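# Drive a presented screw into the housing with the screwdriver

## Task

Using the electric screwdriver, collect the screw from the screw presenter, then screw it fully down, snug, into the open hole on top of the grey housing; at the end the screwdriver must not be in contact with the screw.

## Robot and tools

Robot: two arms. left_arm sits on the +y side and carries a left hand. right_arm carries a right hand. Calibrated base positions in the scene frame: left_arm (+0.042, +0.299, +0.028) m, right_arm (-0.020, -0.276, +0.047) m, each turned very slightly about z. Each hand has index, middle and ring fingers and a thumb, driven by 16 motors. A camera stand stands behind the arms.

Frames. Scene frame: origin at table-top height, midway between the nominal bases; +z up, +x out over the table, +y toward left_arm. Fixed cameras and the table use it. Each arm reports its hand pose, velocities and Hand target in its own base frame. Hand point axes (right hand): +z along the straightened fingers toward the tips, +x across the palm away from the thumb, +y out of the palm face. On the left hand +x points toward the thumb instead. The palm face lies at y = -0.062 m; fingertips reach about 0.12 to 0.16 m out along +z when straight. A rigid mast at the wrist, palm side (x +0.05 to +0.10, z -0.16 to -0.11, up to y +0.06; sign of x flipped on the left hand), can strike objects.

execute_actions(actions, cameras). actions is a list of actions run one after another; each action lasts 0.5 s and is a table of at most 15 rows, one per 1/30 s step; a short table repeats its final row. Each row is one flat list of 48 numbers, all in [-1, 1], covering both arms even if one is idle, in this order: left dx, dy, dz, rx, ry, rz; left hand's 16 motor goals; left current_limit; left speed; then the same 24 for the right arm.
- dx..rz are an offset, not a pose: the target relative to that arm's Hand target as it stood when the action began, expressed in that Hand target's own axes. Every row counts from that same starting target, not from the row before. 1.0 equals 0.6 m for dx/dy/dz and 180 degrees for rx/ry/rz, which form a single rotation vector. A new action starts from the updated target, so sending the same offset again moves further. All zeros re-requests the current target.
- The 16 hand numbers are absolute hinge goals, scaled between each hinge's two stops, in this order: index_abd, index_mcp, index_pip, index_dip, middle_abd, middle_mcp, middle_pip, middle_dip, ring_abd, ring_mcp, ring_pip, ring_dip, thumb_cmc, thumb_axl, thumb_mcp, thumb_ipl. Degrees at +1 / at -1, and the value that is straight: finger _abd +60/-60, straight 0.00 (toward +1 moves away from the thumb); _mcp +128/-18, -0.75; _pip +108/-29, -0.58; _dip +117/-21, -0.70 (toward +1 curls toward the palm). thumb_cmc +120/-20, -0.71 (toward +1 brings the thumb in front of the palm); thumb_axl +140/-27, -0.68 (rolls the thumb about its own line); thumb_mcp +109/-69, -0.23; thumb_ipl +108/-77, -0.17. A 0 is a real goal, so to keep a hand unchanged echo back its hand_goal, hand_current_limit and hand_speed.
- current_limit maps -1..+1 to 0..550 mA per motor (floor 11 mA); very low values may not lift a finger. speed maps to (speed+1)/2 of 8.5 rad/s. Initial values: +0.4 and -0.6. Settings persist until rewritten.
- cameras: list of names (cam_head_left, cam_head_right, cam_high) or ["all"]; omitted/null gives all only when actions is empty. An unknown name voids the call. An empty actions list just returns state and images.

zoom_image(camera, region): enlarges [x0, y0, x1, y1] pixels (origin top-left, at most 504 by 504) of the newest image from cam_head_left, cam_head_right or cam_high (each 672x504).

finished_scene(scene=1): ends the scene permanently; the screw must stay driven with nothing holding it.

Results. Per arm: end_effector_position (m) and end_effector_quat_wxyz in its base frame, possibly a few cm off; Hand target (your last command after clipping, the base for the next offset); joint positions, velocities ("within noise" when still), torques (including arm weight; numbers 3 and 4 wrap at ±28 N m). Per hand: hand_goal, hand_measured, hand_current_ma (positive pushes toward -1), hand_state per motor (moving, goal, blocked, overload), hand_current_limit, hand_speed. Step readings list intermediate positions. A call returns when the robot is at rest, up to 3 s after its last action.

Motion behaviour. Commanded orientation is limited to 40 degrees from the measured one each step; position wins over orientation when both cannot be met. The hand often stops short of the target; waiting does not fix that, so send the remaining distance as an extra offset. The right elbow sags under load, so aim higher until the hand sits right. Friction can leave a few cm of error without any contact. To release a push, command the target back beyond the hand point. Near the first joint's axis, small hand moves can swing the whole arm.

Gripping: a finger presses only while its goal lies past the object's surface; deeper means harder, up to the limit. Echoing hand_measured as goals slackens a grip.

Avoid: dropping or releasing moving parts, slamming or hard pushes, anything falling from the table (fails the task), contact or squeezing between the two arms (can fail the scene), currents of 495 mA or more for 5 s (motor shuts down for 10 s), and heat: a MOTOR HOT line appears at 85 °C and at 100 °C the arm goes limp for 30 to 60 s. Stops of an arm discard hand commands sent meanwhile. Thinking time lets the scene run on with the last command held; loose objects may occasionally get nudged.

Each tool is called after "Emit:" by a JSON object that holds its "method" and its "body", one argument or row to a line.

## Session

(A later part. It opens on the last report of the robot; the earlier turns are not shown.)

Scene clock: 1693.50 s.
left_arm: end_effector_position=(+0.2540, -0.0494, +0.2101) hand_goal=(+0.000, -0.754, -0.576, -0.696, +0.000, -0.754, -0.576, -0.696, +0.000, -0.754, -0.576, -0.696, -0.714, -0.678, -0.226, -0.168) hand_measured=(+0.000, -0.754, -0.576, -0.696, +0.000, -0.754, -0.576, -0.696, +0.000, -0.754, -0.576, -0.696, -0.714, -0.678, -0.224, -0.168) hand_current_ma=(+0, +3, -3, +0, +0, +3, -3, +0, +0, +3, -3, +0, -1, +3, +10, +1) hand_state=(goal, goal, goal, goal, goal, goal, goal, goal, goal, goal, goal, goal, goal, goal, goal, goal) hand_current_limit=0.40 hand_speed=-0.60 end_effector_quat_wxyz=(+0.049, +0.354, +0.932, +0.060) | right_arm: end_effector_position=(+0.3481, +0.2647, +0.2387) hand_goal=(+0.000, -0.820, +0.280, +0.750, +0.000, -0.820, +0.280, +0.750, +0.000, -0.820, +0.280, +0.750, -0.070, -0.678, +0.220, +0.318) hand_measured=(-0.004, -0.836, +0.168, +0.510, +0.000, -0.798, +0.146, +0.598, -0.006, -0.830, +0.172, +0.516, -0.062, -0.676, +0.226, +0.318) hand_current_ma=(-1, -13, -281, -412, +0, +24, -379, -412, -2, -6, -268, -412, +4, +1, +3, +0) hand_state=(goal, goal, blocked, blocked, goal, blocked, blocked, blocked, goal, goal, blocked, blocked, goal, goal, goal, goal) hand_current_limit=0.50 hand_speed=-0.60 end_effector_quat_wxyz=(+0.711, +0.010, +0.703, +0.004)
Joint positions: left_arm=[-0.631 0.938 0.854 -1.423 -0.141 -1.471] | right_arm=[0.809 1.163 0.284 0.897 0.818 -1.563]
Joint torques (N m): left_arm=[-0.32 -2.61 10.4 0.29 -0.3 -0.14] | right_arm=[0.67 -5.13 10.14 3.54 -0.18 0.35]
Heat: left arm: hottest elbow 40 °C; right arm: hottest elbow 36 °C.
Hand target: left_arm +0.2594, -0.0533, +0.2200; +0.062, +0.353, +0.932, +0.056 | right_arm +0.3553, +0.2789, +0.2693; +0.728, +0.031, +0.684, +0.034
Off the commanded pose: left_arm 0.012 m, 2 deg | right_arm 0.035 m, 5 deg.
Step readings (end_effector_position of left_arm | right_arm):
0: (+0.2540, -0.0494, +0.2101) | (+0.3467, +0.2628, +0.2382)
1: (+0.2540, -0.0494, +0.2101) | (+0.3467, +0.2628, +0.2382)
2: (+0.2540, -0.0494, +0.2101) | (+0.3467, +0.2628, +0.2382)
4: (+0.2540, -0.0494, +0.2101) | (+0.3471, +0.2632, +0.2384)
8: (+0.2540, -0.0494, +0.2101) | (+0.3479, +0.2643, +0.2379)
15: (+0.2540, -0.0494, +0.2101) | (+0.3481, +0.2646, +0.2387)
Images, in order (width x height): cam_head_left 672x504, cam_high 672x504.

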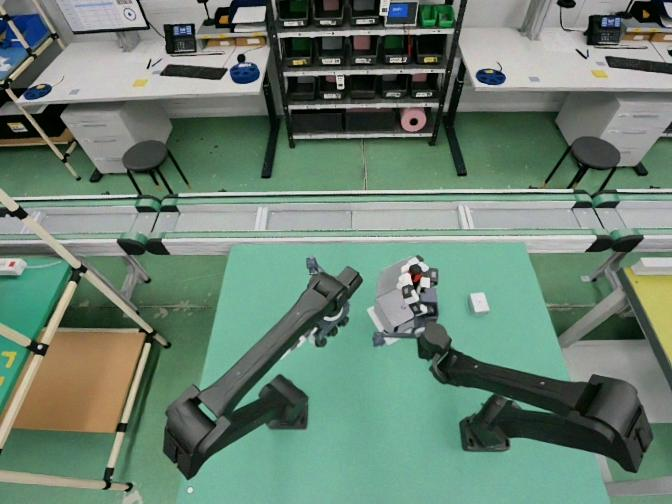

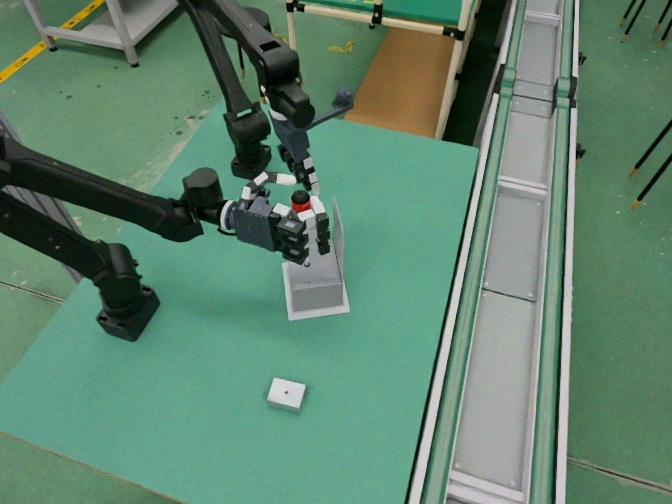

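Emit:
{"method": "execute_actions", "body": {
  "actions": [
    [[0,0,0,0,0,0,0,-0.754,-0.576,-0.696,0,-0.754,-0.576,-0.696,0,-0.754,-0.576,-0.696,-0.714,-0.678,-0.226,-0.168,0.4,-0.6, 0.0133,-0.001,-0.001,0,0,0,0,-0.82,0.28,0.75,0,-0.82,0.28,0.75,0,-0.82,0.28,0.75,-0.07,-0.678,0.22,0.319,0.5,-0.6]]
  ],
  "cameras": ["cam_high","cam_head_left"]
}}

Emit:
{"method": "zoom_image", "body": {
  "camera": "cam_high",
  "region": [295, 245, 319, 269]
}}

Emit:
{"method": "zoom_image", "body": {
  "camera": "cam_head_left",
  "region": [392, 293, 416, 317]
}}

Scene clock: 1703.83 s.
left_arm: end_effector_position=(+0.2540, -0.0494, +0.2101) hand_goal=(+0.000, -0.754, -0.576, -0.696, +0.000, -0.754, -0.576, -0.696, +0.000, -0.754, -0.576, -0.696, -0.714, -0.678, -0.226, -0.168) hand_measured=(+0.000, -0.754, -0.576, -0.696, +0.000, -0.754, -0.576, -0.696, +0.000, -0.754, -0.576, -0.696, -0.714, -0.678, -0.224, -0.168) hand_current_ma=(+0, +3, -3, +0, +0, +3, -3, +0, +0, +3, -3, +0, -1, +3, +10, +1) hand_state=(goal, goal, goal, goal, goal, goal, goal, goal, goal, goal, goal, goal, goal, goal, goal, goal) hand_current_limit=0.40 hand_speed=-0.60 end_effector_quat_wxyz=(+0.049, +0.354, +0.932, +0.060) | right_arm: end_effector_position=(+0.3495, +0.2659, +0.2383) hand_goal=(+0.000, -0.820, +0.280, +0.750, +0.000, -0.820, +0.280, +0.750, +0.000, -0.820, +0.280, +0.750, -0.070, -0.678, +0.220, +0.318) hand_measured=(-0.004, -0.836, +0.168, +0.510, +0.000, -0.798, +0.146, +0.598, -0.004, -0.830, +0.174, +0.516, -0.062, -0.676, +0.226, +0.318) hand_current_ma=(-1, -13, -281, -413, +0, +24, -378, -413, -1, -7, -261, -412, +4, +1, +3, +0) hand_state=(goal, goal, blocked, blocked, goal, blocked, blocked, blocked, goal, goal, blocked, blocked, goal, goal, goal, goal) hand_current_limit=0.50 hand_speed=-0.60 end_effector_quat_wxyz=(+0.716, +0.016, +0.698, +0.009)
Joint positions: left_arm=[-0.631 0.938 0.854 -1.423 -0.141 -1.471] | right_arm=[0.809 1.194 0.284 0.946 0.818 -1.562]
Joint torques (N m): left_arm=[-0.73 -2.67 10.45 0.28 -0.32 -0.12] | right_arm=[1.44 -4.31 9.46 3.08 -0.17 0.47]
Heat: left arm: hottest elbow 40 °C; right arm: hottest elbow 36 °C.
Hand target: left_arm +0.2594, -0.0533, +0.2200; +0.062, +0.353, +0.932, +0.056 | right_arm +0.3553, +0.2790, +0.2612; +0.728, +0.031, +0.684, +0.034
Off the commanded pose: left_arm 0.012 m, 2 deg | right_arm 0.027 m, 4 deg.
Step readings (end_effector_position of left_arm | right_arm):
0: (+0.2540, -0.0494, +0.2101) | (+0.3481, +0.2647, +0.2388)
1: (+0.2540, -0.0494, +0.2101) | (+0.3482, +0.2647, +0.2387)
2: (+0.2540, -0.0494, +0.2101) | (+0.3482, +0.2648, +0.2389)
4: (+0.2540, -0.0494, +0.2101) | (+0.3488, +0.2648, +0.2383)
8: (+0.2540, -0.0494, +0.2101) | (+0.3494, +0.2655, +0.2378)
15: (+0.2540, -0.0494, +0.2101) | (+0.3495, +0.2659, +0.2383)
Images, in order (width x height): cam_head_left 672x504, cam_high 672x504.

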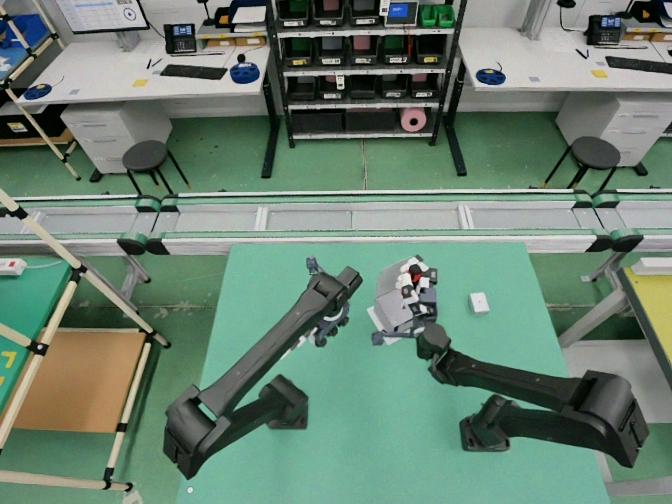

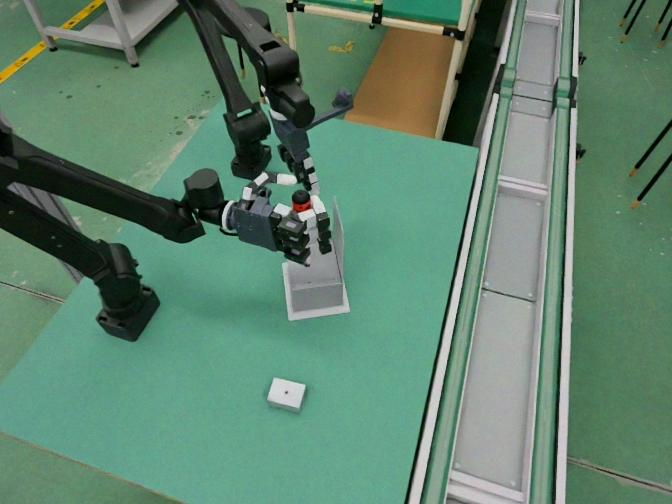

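Scaled by 21.000 from the camera's 672x504 image, which has a finer 960x720 frame.

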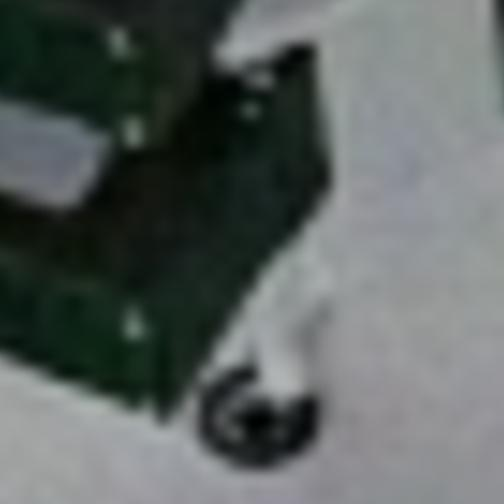

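Scaled by 21.000 from the camera's 672x504 image, which has a finer 960x720 frame.

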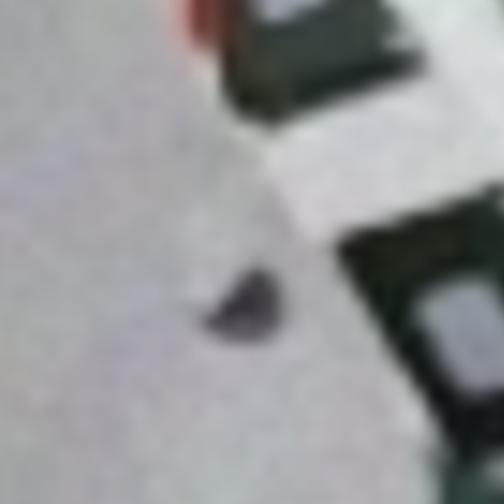

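Emit:
{"method": "execute_actions", "body": {
  "actions": [
    [[0,0,0,0,0,0,0,-0.754,-0.576,-0.696,0,-0.754,-0.576,-0.696,0,-0.754,-0.576,-0.696,-0.714,-0.678,-0.226,-0.168,0.4,-0.6, -0.012,0,0,0,0.003,-0.009,0,-0.82,0.28,0.75,0,-0.82,0.28,0.75,0,-0.82,0.28,0.75,-0.07,-0.678,0.22,0.319,0.5,-0.6]]
  ],
  "cameras": ["cam_high","cam_head_left"]
}}

Emit:
{"method": "zoom_image", "body": {
  "camera": "cam_high",
  "region": [295, 245, 319, 269]
}}

Emit:
{"method": "zoom_image", "body": {
  "camera": "cam_head_left",
  "region": [392, 293, 416, 317]
}}

Scene clock: 1712.13 s.
left_arm: end_effector_position=(+0.2540, -0.0494, +0.2101) hand_goal=(+0.000, -0.754, -0.576, -0.696, +0.000, -0.754, -0.576, -0.696, +0.000, -0.754, -0.576, -0.696, -0.714, -0.678, -0.226, -0.168) hand_measured=(+0.000, -0.754, -0.576, -0.696, +0.000, -0.754, -0.576, -0.696, +0.000, -0.754, -0.576, -0.696, -0.714, -0.678, -0.224, -0.168) hand_current_ma=(+0, +3, -3, +0, +0, +3, -3, +0, +0, +3, -3, +0, -1, +3, +10, +1) hand_state=(goal, goal, goal, goal, goal, goal, goal, goal, goal, goal, goal, goal, goal, goal, goal, goal) hand_current_limit=0.40 hand_speed=-0.60 end_effector_quat_wxyz=(+0.049, +0.354, +0.932, +0.060) | right_arm: end_effector_position=(+0.3482, +0.2653, +0.2383) hand_goal=(+0.000, -0.820, +0.280, +0.750, +0.000, -0.820, +0.280, +0.750, +0.000, -0.820, +0.280, +0.750, -0.070, -0.678, +0.220, +0.318) hand_measured=(-0.004, -0.836, +0.168, +0.510, +0.000, -0.798, +0.146, +0.598, -0.004, -0.830, +0.174, +0.516, -0.062, -0.676, +0.226, +0.318) hand_current_ma=(-1, -13, -281, -413, +0, +24, -378, -412, -1, -7, -261, -412, +4, +1, +3, +0) hand_state=(goal, goal, blocked, blocked, goal, blocked, blocked, blocked, goal, goal, blocked, blocked, goal, goal, goal, goal) hand_current_limit=0.50 hand_speed=-0.60 end_effector_quat_wxyz=(+0.711, +0.010, +0.703, +0.005)
Joint positions: left_arm=[-0.631 0.938 0.854 -1.423 -0.141 -1.471] | right_arm=[0.809 1.165 0.284 0.898 0.815 -1.562]
Joint torques (N m): left_arm=[-0.73 -2.49 10.47 0.27 -0.32 -0.12] | right_arm=[1.03 -6.71 10.36 2.06 -0.11 0.19]
Heat: left arm: hottest elbow 40 °C; right arm: hottest elbow 36 °C.
Hand target: left_arm +0.2594, -0.0533, +0.2200; +0.062, +0.353, +0.932, +0.056 | right_arm +0.3549, +0.2784, +0.2684; +0.725, +0.021, +0.688, +0.024
Off the commanded pose: left_arm 0.012 m, 2 deg | right_arm 0.034 m, 3 deg.
Step readings (end_effector_position of left_arm | right_arm):
0: (+0.2540, -0.0494, +0.2101) | (+0.3495, +0.2659, +0.2383)
1: (+0.2540, -0.0494, +0.2101) | (+0.3495, +0.2659, +0.2383)
2: (+0.2540, -0.0494, +0.2101) | (+0.3495, +0.2659, +0.2383)
4: (+0.2540, -0.0494, +0.2101) | (+0.3493, +0.2660, +0.2378)
8: (+0.2540, -0.0494, +0.2101) | (+0.3484, +0.2654, +0.2391)
15: (+0.2540, -0.0494, +0.2101) | (+0.3482, +0.2653, +0.2384)
Images, in order (width x height): cam_head_left 672x504, cam_high 672x504.

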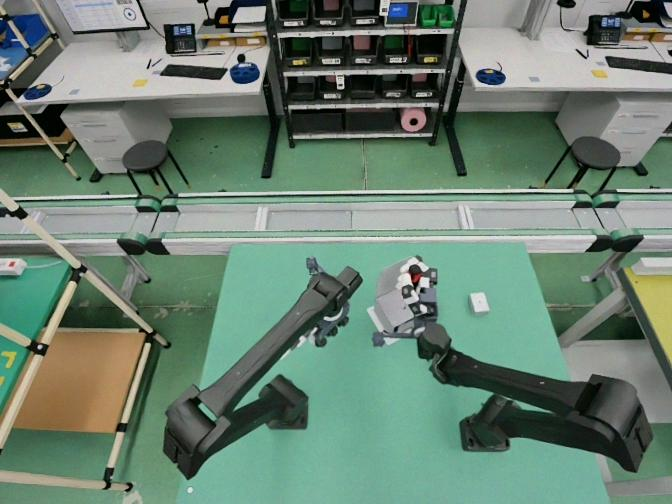

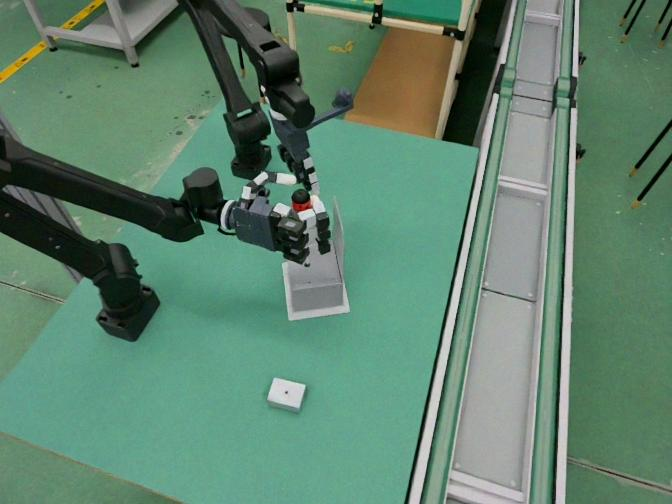

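Scaled by 21.000 from the camera's 672x504 image, which has a finer 960x720 frame.

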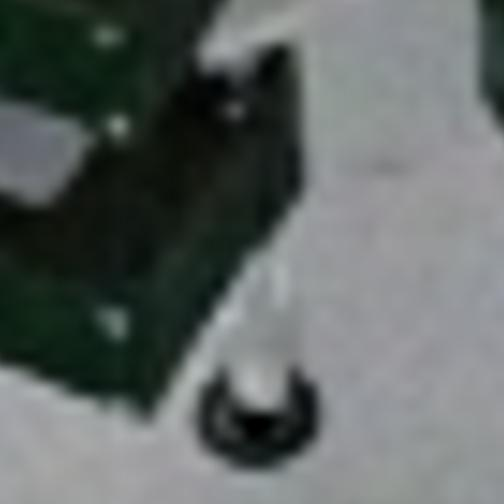

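Scaled by 21.000 from the camera's 672x504 image, which has a finer 960x720 frame.

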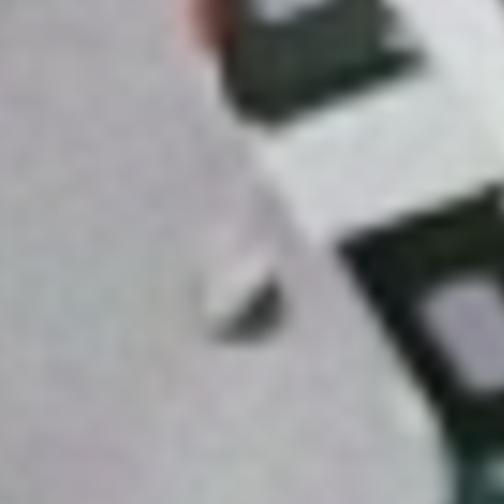

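Emit:
{"method": "execute_actions", "body": {
  "actions": [
    [[0,0,0,0,0,0,0,-0.754,-0.576,-0.696,0,-0.754,-0.576,-0.696,0,-0.754,-0.576,-0.696,-0.714,-0.678,-0.226,-0.168,0.4,-0.6, -0.005,-0.009,0,0.008,0,0,0,-0.82,0.28,0.75,0,-0.82,0.28,0.75,0,-0.82,0.28,0.75,-0.07,-0.678,0.22,0.319,0.5,-0.6]]
  ],
  "cameras": ["cam_high","cam_head_left"]
}}

Emit:
{"method": "zoom_image", "body": {
  "camera": "cam_high",
  "region": [295, 245, 319, 269]
}}

Emit:
{"method": "zoom_image", "body": {
  "camera": "cam_head_left",
  "region": [392, 293, 416, 317]
}}

Scene clock: 1727.37 s.
left_arm: end_effector_position=(+0.2540, -0.0494, +0.2101) hand_goal=(+0.000, -0.754, -0.576, -0.696, +0.000, -0.754, -0.576, -0.696, +0.000, -0.754, -0.576, -0.696, -0.714, -0.678, -0.226, -0.168) hand_measured=(+0.000, -0.754, -0.576, -0.696, +0.000, -0.754, -0.576, -0.696, +0.000, -0.754, -0.576, -0.696, -0.714, -0.678, -0.224, -0.168) hand_current_ma=(+0, +3, -3, +0, +0, +3, -3, +0, +0, +3, -3, +0, -1, +3, +10, +1) hand_state=(goal, goal, goal, goal, goal, goal, goal, goal, goal, goal, goal, goal, goal, goal, goal, goal) hand_current_limit=0.40 hand_speed=-0.60 end_effector_quat_wxyz=(+0.049, +0.354, +0.932, +0.060) | right_arm: end_effector_position=(+0.3490, +0.2610, +0.2391) hand_goal=(+0.000, -0.820, +0.280, +0.750, +0.000, -0.820, +0.280, +0.750, +0.000, -0.820, +0.280, +0.750, -0.070, -0.678, +0.220, +0.318) hand_measured=(-0.004, -0.836, +0.168, +0.510, +0.000, -0.798, +0.146, +0.598, -0.004, -0.830, +0.174, +0.516, -0.062, -0.676, +0.226, +0.318) hand_current_ma=(-1, -13, -281, -412, +0, +24, -378, -412, -1, -6, -261, -412, +4, +1, +3, +0) hand_state=(goal, goal, blocked, blocked, goal, blocked, blocked, blocked, goal, goal, blocked, blocked, goal, goal, goal, goal) hand_current_limit=0.50 hand_speed=-0.60 end_effector_quat_wxyz=(+0.710, +0.016, +0.704, -0.004)
Joint positions: left_arm=[-0.631 0.938 0.854 -1.423 -0.141 -1.471] | right_arm=[0.809 1.15 0.284 0.877 0.836 -1.562]
Joint torques (N m): left_arm=[-0.67 -2.61 10.44 0.2 -0.31 -0.12] | right_arm=[0.79 -6.48 10.52 2.11 0.21 0.2]
Heat: left arm: hottest elbow 40 °C; right arm: hottest elbow 37 °C.
Hand target: left_arm +0.2594, -0.0533, +0.2200; +0.062, +0.353, +0.932, +0.056 | right_arm +0.3547, +0.2729, +0.2710; +0.724, +0.030, +0.688, +0.015
Off the commanded pose: left_arm 0.012 m, 2 deg | right_arm 0.035 m, 4 deg.
Step readings (end_effector_position of left_arm | right_arm):
0: (+0.2540, -0.0494, +0.2101) | (+0.3481, +0.2652, +0.2383)
1: (+0.2540, -0.0494, +0.2101) | (+0.3481, +0.2652, +0.2383)
2: (+0.2540, -0.0494, +0.2101) | (+0.3483, +0.2648, +0.2383)
4: (+0.2540, -0.0494, +0.2101) | (+0.3488, +0.2630, +0.2386)
8: (+0.2540, -0.0494, +0.2101) | (+0.3491, +0.2611, +0.2393)
15: (+0.2540, -0.0494, +0.2101) | (+0.3490, +0.2610, +0.2392)
Images, in order (width x height): cam_head_left 672x504, cam_high 672x504.

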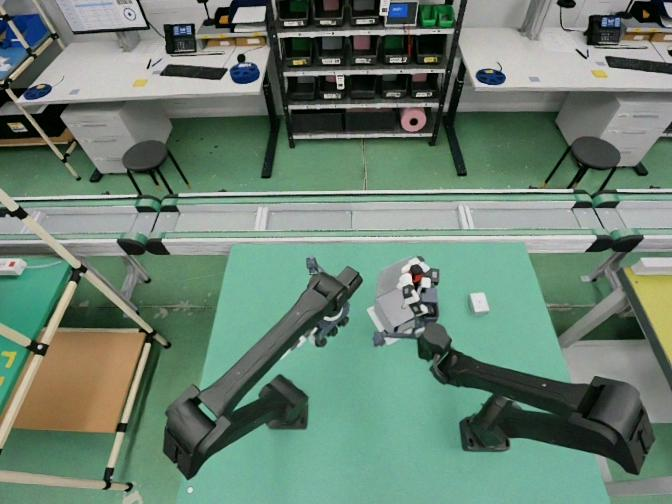

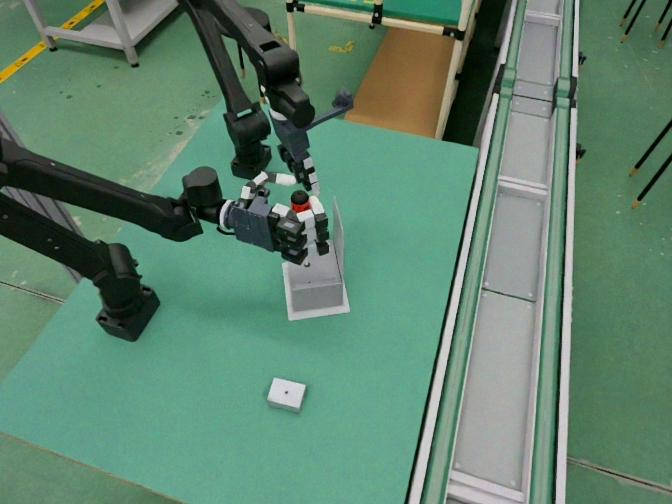

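Scaled by 21.000 from the camera's 672x504 image, which has a finer 960x720 frame.

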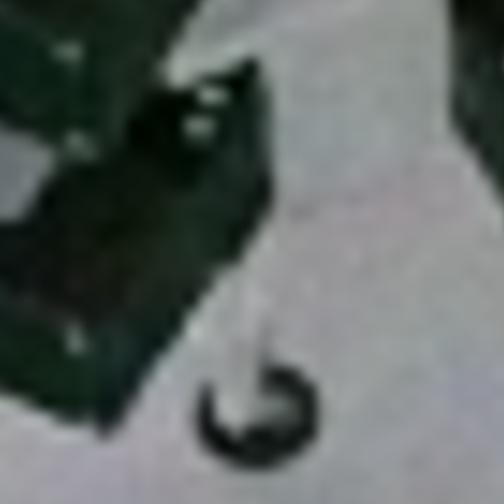

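Scaled by 21.000 from the camera's 672x504 image, which has a finer 960x720 frame.

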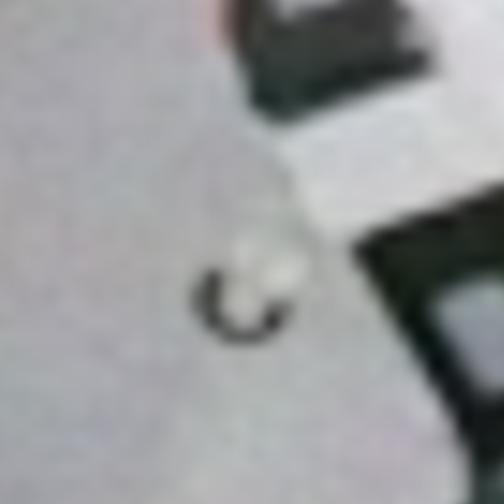

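Emit:
{"method": "execute_actions", "body": {
  "actions": [
    [[0,0,0,0,0,0,0,-0.754,-0.576,-0.696,0,-0.754,-0.576,-0.696,0,-0.754,-0.576,-0.696,-0.714,-0.678,-0.226,-0.168,0.4,-0.6, 0.0,0,0,0,0,0,0,-0.82,0.28,0.75,0,-0.82,0.28,0.75,0,-0.82,0.28,0.75,-0.07,-0.678,0.5,0.319,0.5,-0.6]],
    [[0,0,0,0,0,0,0,-0.754,-0.576,-0.696,0,-0.754,-0.576,-0.696,0,-0.754,-0.576,-0.696,-0.714,-0.678,-0.226,-0.168,0.4,-0.6, 0.01,0,0,0,0,0,0,-0.82,0.28,0.75,0,-0.82,0.28,0.75,0,-0.82,0.28,0.75,-0.07,-0.678,0.5,0.319,0.5,-0.6]]
  ],
  "cameras": ["cam_high","cam_head_left"]
}}

Emit:
{"method": "zoom_image", "body": {
  "camera": "cam_high",
  "region": [295, 245, 319, 269]
}}

Emit:
{"method": "zoom_image", "body": {
  "camera": "cam_head_left",
  "region": [392, 293, 416, 317]
}}

Scene clock: 1739.67 s.
left_arm: end_effector_position=(+0.2540, -0.0494, +0.2101) hand_goal=(+0.000, -0.754, -0.576, -0.696, +0.000, -0.754, -0.576, -0.696, +0.000, -0.754, -0.576, -0.696, -0.714, -0.678, -0.226, -0.168) hand_measured=(+0.000, -0.754, -0.576, -0.696, +0.000, -0.754, -0.576, -0.696, +0.000, -0.754, -0.576, -0.696, -0.714, -0.678, -0.224, -0.168) hand_current_ma=(+0, +3, -3, +0, +0, +3, -3, +0, +0, +3, -3, +0, -1, +3, +10, +1) hand_state=(goal, goal, goal, goal, goal, goal, goal, goal, goal, goal, goal, goal, goal, goal, goal, goal) hand_current_limit=0.40 hand_speed=-0.60 end_effector_quat_wxyz=(+0.049, +0.354, +0.932, +0.060) | right_arm: end_effector_position=(+0.3492, +0.2608, +0.2391) hand_goal=(+0.000, -0.820, +0.280, +0.750, +0.000, -0.820, +0.280, +0.750, +0.000, -0.820, +0.280, +0.750, -0.070, -0.678, +0.500, +0.318) hand_measured=(-0.004, -0.838, +0.168, +0.510, +0.000, -0.798, +0.146, +0.598, -0.004, -0.830, +0.174, +0.516, -0.062, -0.676, +0.368, +0.302) hand_current_ma=(-1, -17, -281, -412, +0, +22, -378, -413, -1, -6, -261, -412, +4, +1, -413, -21) hand_state=(goal, goal, blocked, blocked, goal, blocked, blocked, blocked, goal, goal, blocked, blocked, goal, goal, blocked, goal) hand_current_limit=0.50 hand_speed=-0.60 end_effector_quat_wxyz=(+0.710, +0.016, +0.704, -0.004)
Joint positions: left_arm=[-0.631 0.938 0.854 -1.423 -0.141 -1.471] | right_arm=[0.809 1.15 0.284 0.877 0.838 -1.562]
Joint torques (N m): left_arm=[-0.38 -2.67 10.45 0.21 -0.32 -0.12] | right_arm=[1.08 -5.07 10.14 3.26 0.24 0.23]
Heat: left arm: hottest elbow 40 °C; right arm: hottest elbow 37 °C.
Hand target: left_arm +0.2594, -0.0533, +0.2200; +0.062, +0.353, +0.932, +0.056 | right_arm +0.3550, +0.2732, +0.2651; +0.725, +0.030, +0.688, +0.015
Off the commanded pose: left_arm 0.012 m, 2 deg | right_arm 0.030 m, 4 deg.
Step readings (end_effector_position of left_arm | right_arm):
0: (+0.2540, -0.0494, +0.2101) | (+0.3491, +0.2609, +0.2391)
1: (+0.2540, -0.0494, +0.2101) | (+0.3491, +0.2609, +0.2391)
2: (+0.2540, -0.0494, +0.2101) | (+0.3491, +0.2609, +0.2391)
4: (+0.2540, -0.0494, +0.2101) | (+0.3491, +0.2609, +0.2391)
8: (+0.2540, -0.0494, +0.2101) | (+0.3490, +0.2609, +0.2392)
15: (+0.2540, -0.0494, +0.2101) | (+0.3491, +0.2608, +0.2392)
16: (+0.2540, -0.0494, +0.2101) | (+0.3491, +0.2608, +0.2392)
17: (+0.2540, -0.0494, +0.2101) | (+0.3491, +0.2608, +0.2392)
19: (+0.2540, -0.0494, +0.2101) | (+0.3491, +0.2608, +0.2392)
23: (+0.2540, -0.0494, +0.2101) | (+0.3491, +0.2608, +0.2392)
30: (+0.2540, -0.0494, +0.2101) | (+0.3491, +0.2608, +0.2391)
Images, in order (width x height): cam_head_left 672x504, cam_high 672x504.

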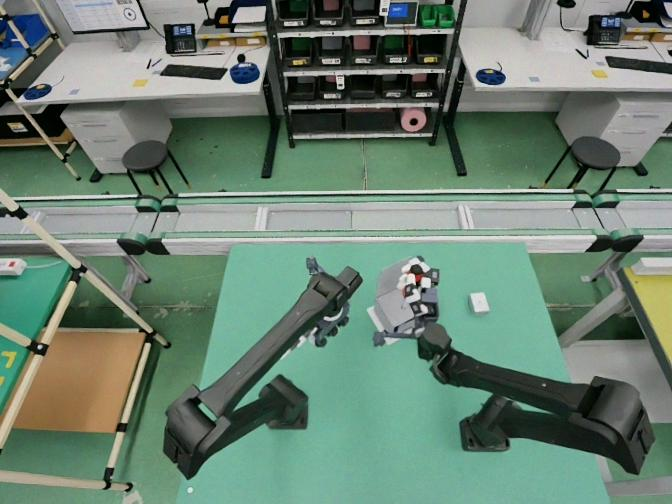

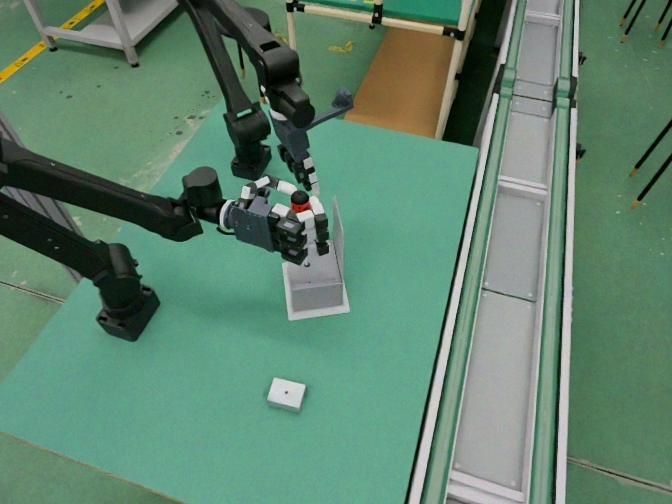

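Scaled by 21.000 from the camera's 672x504 image, which has a finer 960x720 frame.

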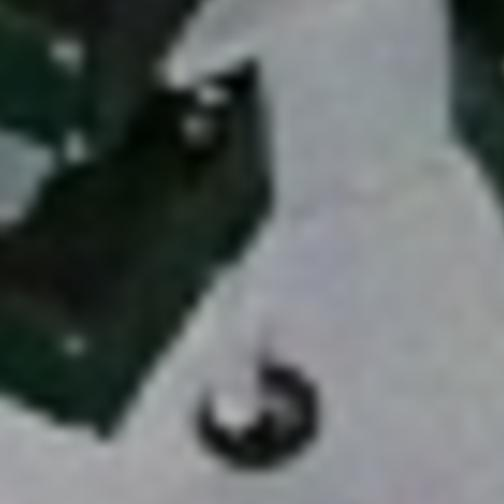

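Scaled by 21.000 from the camera's 672x504 image, which has a finer 960x720 frame.

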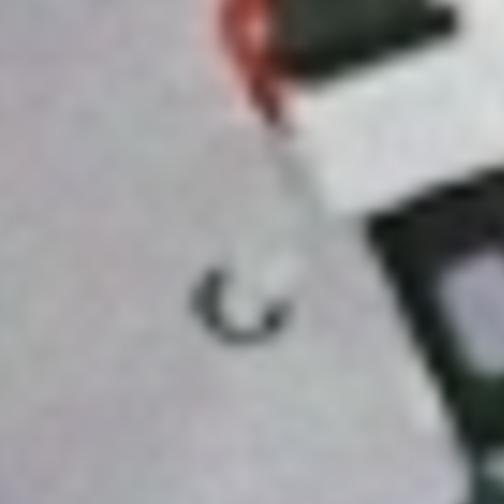

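Emit:
{"method": "execute_actions", "body": {
  "actions": [
    [[0,0,0,0,0,0,0,-0.754,-0.576,-0.696,0,-0.754,-0.576,-0.696,0,-0.754,-0.576,-0.696,-0.714,-0.678,-0.226,-0.168,0.4,-0.6, 0.01,0,0.003,0,0,0,0,-0.82,0.28,0.75,0,-0.82,0.28,0.75,0,-0.82,0.28,0.75,-0.07,-0.678,0.5,0.319,0.5,-0.6]]
  ],
  "cameras": ["cam_high","cam_head_left"]
}}

Emit:
{"method": "zoom_image", "body": {
  "camera": "cam_high",
  "region": [295, 245, 319, 269]
}}

Emit:
{"method": "zoom_image", "body": {
  "camera": "cam_head_left",
  "region": [392, 293, 416, 317]
}}

Scene clock: 1744.20 s.
left_arm: end_effector_position=(+0.2540, -0.0494, +0.2101) hand_goal=(+0.000, -0.754, -0.576, -0.696, +0.000, -0.754, -0.576, -0.696, +0.000, -0.754, -0.576, -0.696, -0.714, -0.678, -0.226, -0.168) hand_measured=(+0.000, -0.754, -0.576, -0.696, +0.000, -0.754, -0.576, -0.696, +0.000, -0.754, -0.576, -0.696, -0.714, -0.678, -0.224, -0.168) hand_current_ma=(+0, +3, -3, +0, +0, +3, -3, +0, +0, +3, -3, +0, -1, +3, +10, +1) hand_state=(goal, goal, goal, goal, goal, goal, goal, goal, goal, goal, goal, goal, goal, goal, goal, goal) hand_current_limit=0.40 hand_speed=-0.60 end_effector_quat_wxyz=(+0.049, +0.354, +0.932, +0.060) | right_arm: end_effector_position=(+0.3504, +0.2620, +0.2375) hand_goal=(+0.000, -0.820, +0.280, +0.750, +0.000, -0.820, +0.280, +0.750, +0.000, -0.820, +0.280, +0.750, -0.070, -0.678, +0.500, +0.318) hand_measured=(-0.004, -0.840, +0.168, +0.510, +0.000, -0.800, +0.146, +0.598, -0.004, -0.832, +0.174, +0.516, -0.062, -0.676, +0.370, +0.300) hand_current_ma=(-1, -19, -281, -413, +0, +19, -378, -413, -1, -9, -261, -413, +4, +1, -413, -23) hand_state=(goal, goal, blocked, blocked, goal, goal, blocked, blocked, goal, goal, blocked, blocked, goal, goal, blocked, goal) hand_current_limit=0.50 hand_speed=-0.60 end_effector_quat_wxyz=(+0.712, +0.019, +0.702, -0.002)
Joint positions: left_arm=[-0.631 0.938 0.854 -1.423 -0.141 -1.471] | right_arm=[0.809 1.176 0.284 0.913 0.838 -1.562]
Joint torques (N m): left_arm=[-0.38 -2.43 10.44 0.2 -0.31 -0.11] | right_arm=[1.14 -4.48 9.55 3.4 -0.04 0.2]
Heat: left arm: hottest elbow 40 °C; right arm: hottest elbow 37 °C.
Hand target: left_arm +0.2594, -0.0533, +0.2200; +0.062, +0.353, +0.932, +0.056 | right_arm +0.3571, +0.2736, +0.2593; +0.725, +0.030, +0.688, +0.015
Off the commanded pose: left_arm 0.012 m, 2 deg | right_arm 0.026 m, 3 deg.
Step readings (end_effector_position of left_arm | right_arm):
0: (+0.2540, -0.0494, +0.2101) | (+0.3492, +0.2608, +0.2391)
1: (+0.2540, -0.0494, +0.2101) | (+0.3492, +0.2608, +0.2392)
2: (+0.2540, -0.0494, +0.2101) | (+0.3492, +0.2608, +0.2392)
4: (+0.2540, -0.0494, +0.2101) | (+0.3496, +0.2613, +0.2384)
8: (+0.2540, -0.0494, +0.2101) | (+0.3503, +0.2619, +0.2375)
15: (+0.2540, -0.0494, +0.2101) | (+0.3504, +0.2620, +0.2374)
Images, in order (width x height): cam_head_left 672x504, cam_high 672x504.

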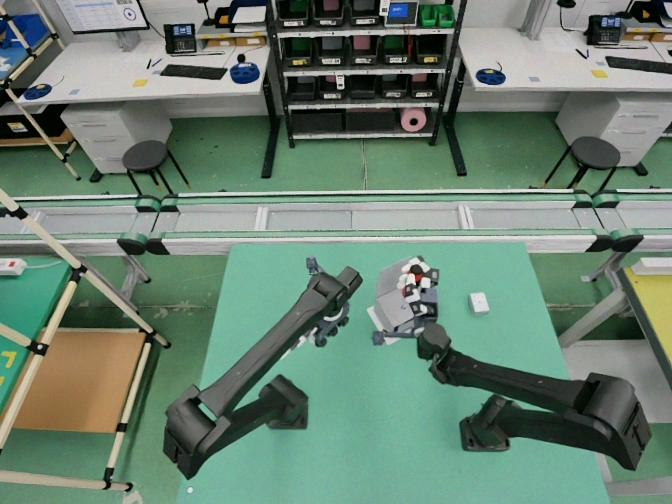

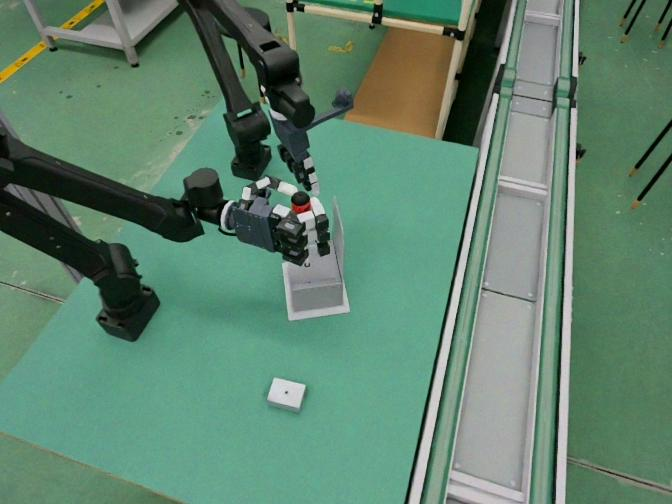

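Scaled by 21.000 from the camera's 672x504 image, which has a finer 960x720 frame.

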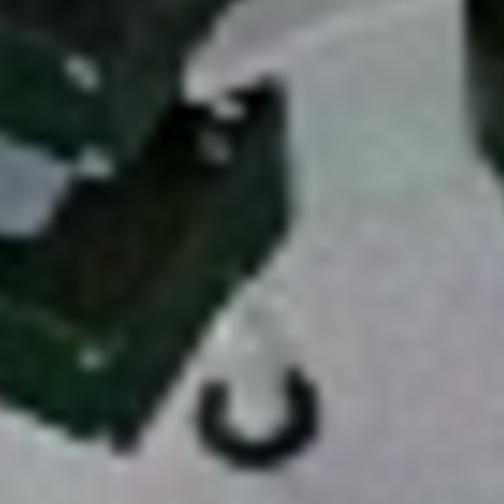

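Scaled by 21.000 from the camera's 672x504 image, which has a finer 960x720 frame.

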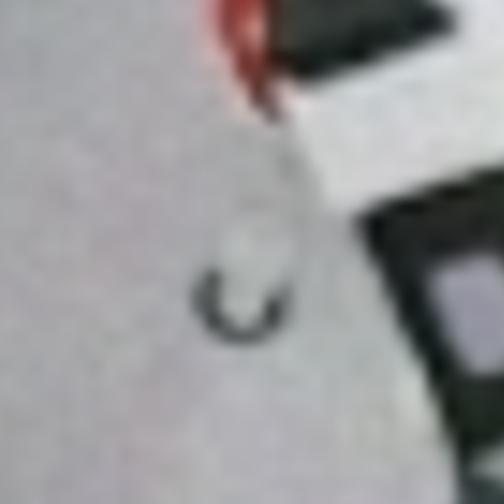

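Emit:
{"method": "execute_actions", "body": {
  "actions": [
    [[0,0,0,0,0,0,0,-0.754,-0.576,-0.696,0,-0.754,-0.576,-0.696,0,-0.754,-0.576,-0.696,-0.714,-0.678,-0.226,-0.168,0.4,-0.6, 0.0117,-0.001,-0.002,0,0,0,0,-0.82,0.28,0.75,0,-0.82,0.28,0.75,0,-0.82,0.28,0.75,-0.07,-0.678,0.5,0.319,0.5,-0.6]]
  ],
  "cameras": ["cam_high","cam_head_left"]
}}

Emit:
{"method": "zoom_image", "body": {
  "camera": "cam_high",
  "region": [295, 245, 319, 269]
}}

Emit:
{"method": "zoom_image", "body": {
  "camera": "cam_head_left",
  "region": [392, 293, 416, 317]
}}

Scene clock: 1749.03 s.
left_arm: end_effector_position=(+0.2540, -0.0494, +0.2101) hand_goal=(+0.000, -0.754, -0.576, -0.696, +0.000, -0.754, -0.576, -0.696, +0.000, -0.754, -0.576, -0.696, -0.714, -0.678, -0.226, -0.168) hand_measured=(+0.000, -0.754, -0.576, -0.696, +0.000, -0.754, -0.576, -0.696, +0.000, -0.754, -0.576, -0.696, -0.714, -0.678, -0.224, -0.168) hand_current_ma=(+0, +3, -3, +0, +0, +3, -3, +0, +0, +3, -3, +0, -1, +3, +10, +1) hand_state=(goal, goal, goal, goal, goal, goal, goal, goal, goal, goal, goal, goal, goal, goal, goal, goal) hand_current_limit=0.40 hand_speed=-0.60 end_effector_quat_wxyz=(+0.049, +0.354, +0.932, +0.060) | right_arm: end_effector_position=(+0.3516, +0.2628, +0.2373) hand_goal=(+0.000, -0.820, +0.280, +0.750, +0.000, -0.820, +0.280, +0.750, +0.000, -0.820, +0.280, +0.750, -0.070, -0.678, +0.500, +0.318) hand_measured=(-0.002, -0.842, +0.168, +0.510, +0.000, -0.800, +0.148, +0.598, -0.002, -0.830, +0.176, +0.516, -0.062, -0.676, +0.370, +0.298) hand_current_ma=(+0, -21, -281, -413, +0, +19, -368, -412, -1, -7, -250, -412, +4, +0, -413, -27) hand_state=(goal, blocked, blocked, blocked, goal, goal, blocked, blocked, goal, goal, blocked, blocked, goal, goal, blocked, goal) hand_current_limit=0.50 hand_speed=-0.60 end_effector_quat_wxyz=(+0.716, +0.022, +0.698, -0.001)
Joint positions: left_arm=[-0.631 0.938 0.854 -1.423 -0.141 -1.471] | right_arm=[0.809 1.201 0.284 0.956 0.841 -1.57]
Joint torques (N m): left_arm=[-0.5 -2.67 10.52 0.18 -0.31 -0.13] | right_arm=[1.38 -4.6 8.81 2.82 -0.11 0.29]
Heat: left arm: hottest elbow 40 °C; right arm: hottest elbow 37 °C.
Hand target: left_arm +0.2594, -0.0533, +0.2200; +0.062, +0.353, +0.932, +0.056 | right_arm +0.3563, +0.2734, +0.2521; +0.725, +0.030, +0.688, +0.015
Off the commanded pose: left_arm 0.012 m, 2 deg | right_arm 0.019 m, 3 deg.
Step readings (end_effector_position of left_arm | right_arm):
0: (+0.2540, -0.0494, +0.2101) | (+0.3504, +0.2620, +0.2375)
1: (+0.2540, -0.0494, +0.2101) | (+0.3505, +0.2620, +0.2374)
2: (+0.2540, -0.0494, +0.2101) | (+0.3505, +0.2620, +0.2377)
4: (+0.2540, -0.0494, +0.2101) | (+0.3510, +0.2621, +0.2374)
8: (+0.2540, -0.0494, +0.2101) | (+0.3518, +0.2621, +0.2360)
15: (+0.2540, -0.0494, +0.2101) | (+0.3519, +0.2621, +0.2362)
Images, in order (width x height): cam_head_left 672x504, cam_high 672x504.

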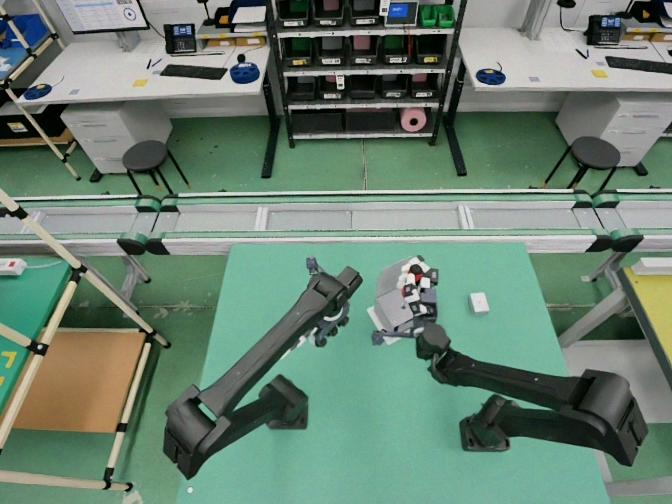

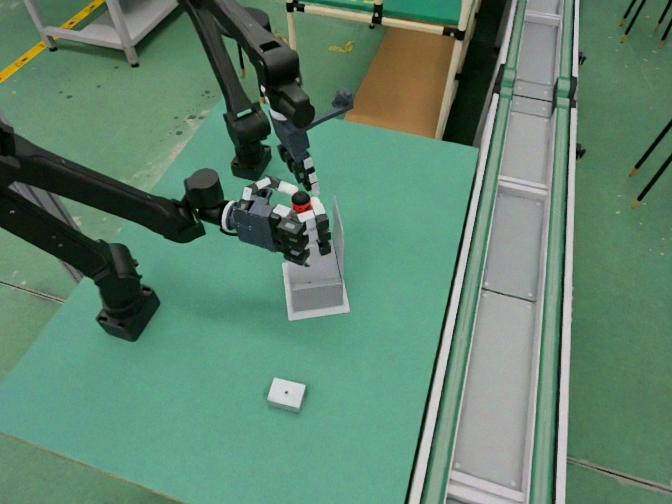

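Scaled by 21.000 from the camera's 672x504 image, which has a finer 960x720 frame.

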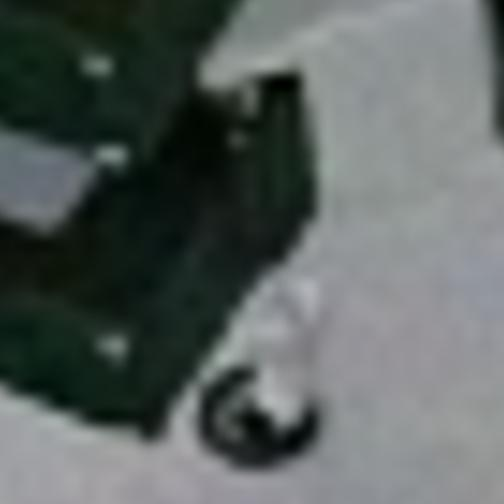

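Scaled by 21.000 from the camera's 672x504 image, which has a finer 960x720 frame.

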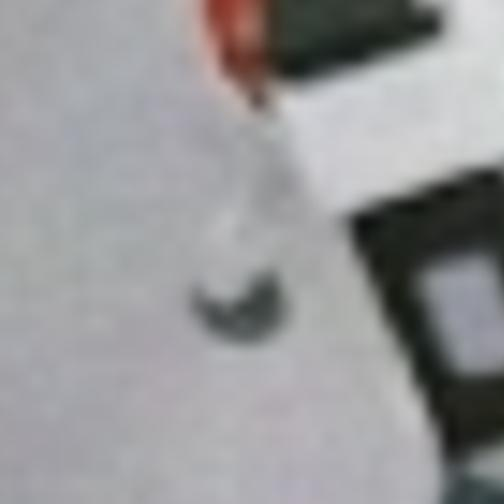

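Emit:
{"method": "execute_actions", "body": {
  "actions": [
    [[0,0,0,0,0,0,0,-0.754,-0.576,-0.696,0,-0.754,-0.576,-0.696,0,-0.754,-0.576,-0.696,-0.714,-0.678,-0.226,-0.168,0.4,-0.6, -0.012,-0.004,-0.004,0.002,0.003,0,0,-0.82,0.28,0.75,0,-0.82,0.28,0.75,0,-0.82,0.28,0.75,-0.07,-0.678,0.5,0.319,0.5,-0.6]]
  ],
  "cameras": ["cam_high","cam_head_left"]
}}

Emit:
{"method": "zoom_image", "body": {
  "camera": "cam_high",
  "region": [295, 245, 319, 269]
}}

Emit:
{"method": "zoom_image", "body": {
  "camera": "cam_head_left",
  "region": [392, 293, 416, 317]
}}

Scene clock: 1761.97 s.
left_arm: end_effector_position=(+0.2540, -0.0494, +0.2101) hand_goal=(+0.000, -0.754, -0.576, -0.696, +0.000, -0.754, -0.576, -0.696, +0.000, -0.754, -0.576, -0.696, -0.714, -0.678, -0.226, -0.168) hand_measured=(+0.000, -0.754, -0.576, -0.696, +0.000, -0.754, -0.576, -0.696, +0.000, -0.754, -0.576, -0.696, -0.714, -0.678, -0.224, -0.168) hand_current_ma=(+0, +3, -3, +0, +0, +3, -3, +0, +0, +3, -3, +0, -1, +3, +10, +1) hand_state=(goal, goal, goal, goal, goal, goal, goal, goal, goal, goal, goal, goal, goal, goal, goal, goal) hand_current_limit=0.40 hand_speed=-0.60 end_effector_quat_wxyz=(+0.049, +0.354, +0.932, +0.060) | right_arm: end_effector_position=(+0.3512, +0.2602, +0.2380) hand_goal=(+0.000, -0.820, +0.280, +0.750, +0.000, -0.820, +0.280, +0.750, +0.000, -0.820, +0.280, +0.750, -0.070, -0.678, +0.500, +0.318) hand_measured=(-0.002, -0.842, +0.168, +0.510, +0.000, -0.800, +0.148, +0.598, -0.002, -0.830, +0.176, +0.516, -0.062, -0.676, +0.370, +0.298) hand_current_ma=(+0, -21, -281, -412, +0, +19, -368, -412, -1, -7, -250, -413, +4, +0, -413, -27) hand_state=(goal, blocked, blocked, blocked, goal, goal, blocked, blocked, goal, goal, blocked, blocked, goal, goal, blocked, goal) hand_current_limit=0.50 hand_speed=-0.60 end_effector_quat_wxyz=(+0.713, +0.022, +0.701, -0.005)
Joint positions: left_arm=[-0.631 0.938 0.854 -1.423 -0.141 -1.471] | right_arm=[0.809 1.176 0.284 0.915 0.848 -1.563]
Joint torques (N m): left_arm=[-0.5 -2.49 10.4 0.25 -0.32 -0.11] | right_arm=[0.79 -6.36 8.83 1.96 0.11 0.3]
Heat: left arm: hottest elbow 40 °C; right arm: hottest elbow 36 °C.
Hand target: left_arm +0.2594, -0.0533, +0.2200; +0.062, +0.353, +0.932, +0.056 | right_arm +0.3534, +0.2706, +0.2592; +0.721, +0.032, +0.692, +0.013
Off the commanded pose: left_arm 0.012 m, 2 deg | right_arm 0.024 m, 3 deg.
Step readings (end_effector_position of left_arm | right_arm):
0: (+0.2540, -0.0494, +0.2101) | (+0.3516, +0.2628, +0.2373)
1: (+0.2540, -0.0494, +0.2101) | (+0.3516, +0.2628, +0.2373)
2: (+0.2540, -0.0494, +0.2101) | (+0.3517, +0.2627, +0.2373)
4: (+0.2540, -0.0494, +0.2101) | (+0.3518, +0.2622, +0.2372)
8: (+0.2540, -0.0494, +0.2101) | (+0.3513, +0.2607, +0.2385)
15: (+0.2540, -0.0494, +0.2101) | (+0.3512, +0.2603, +0.2380)
Images, in order (width x height): cam_head_left 672x504, cam_high 672x504.

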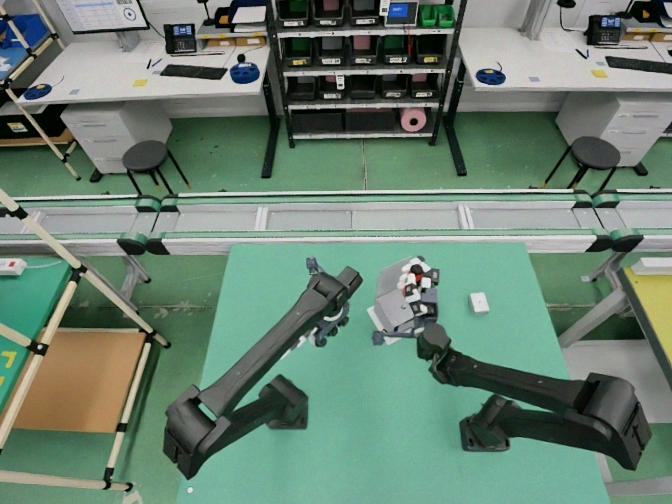

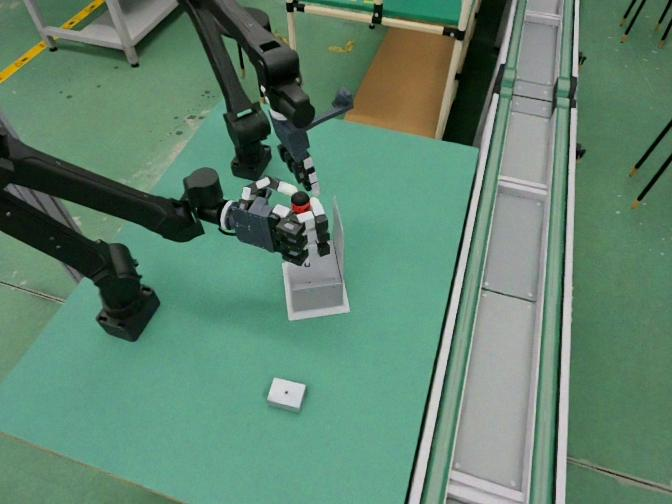

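Scaled by 21.000 from the camera's 672x504 image, which has a finer 960x720 frame.

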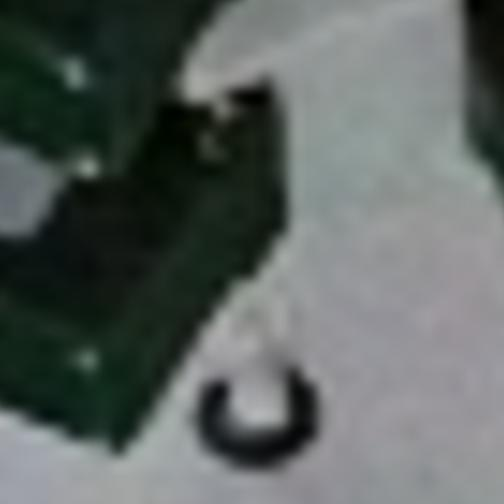

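Scaled by 21.000 from the camera's 672x504 image, which has a finer 960x720 frame.

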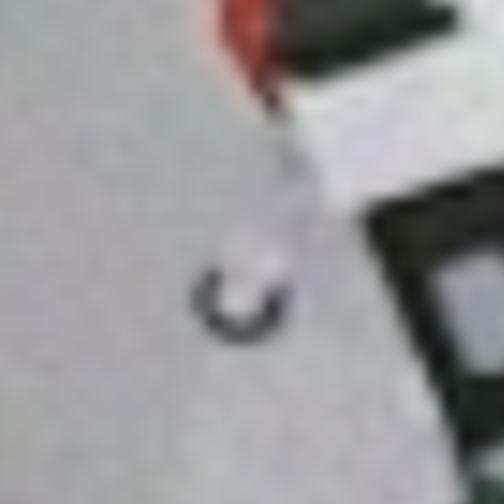

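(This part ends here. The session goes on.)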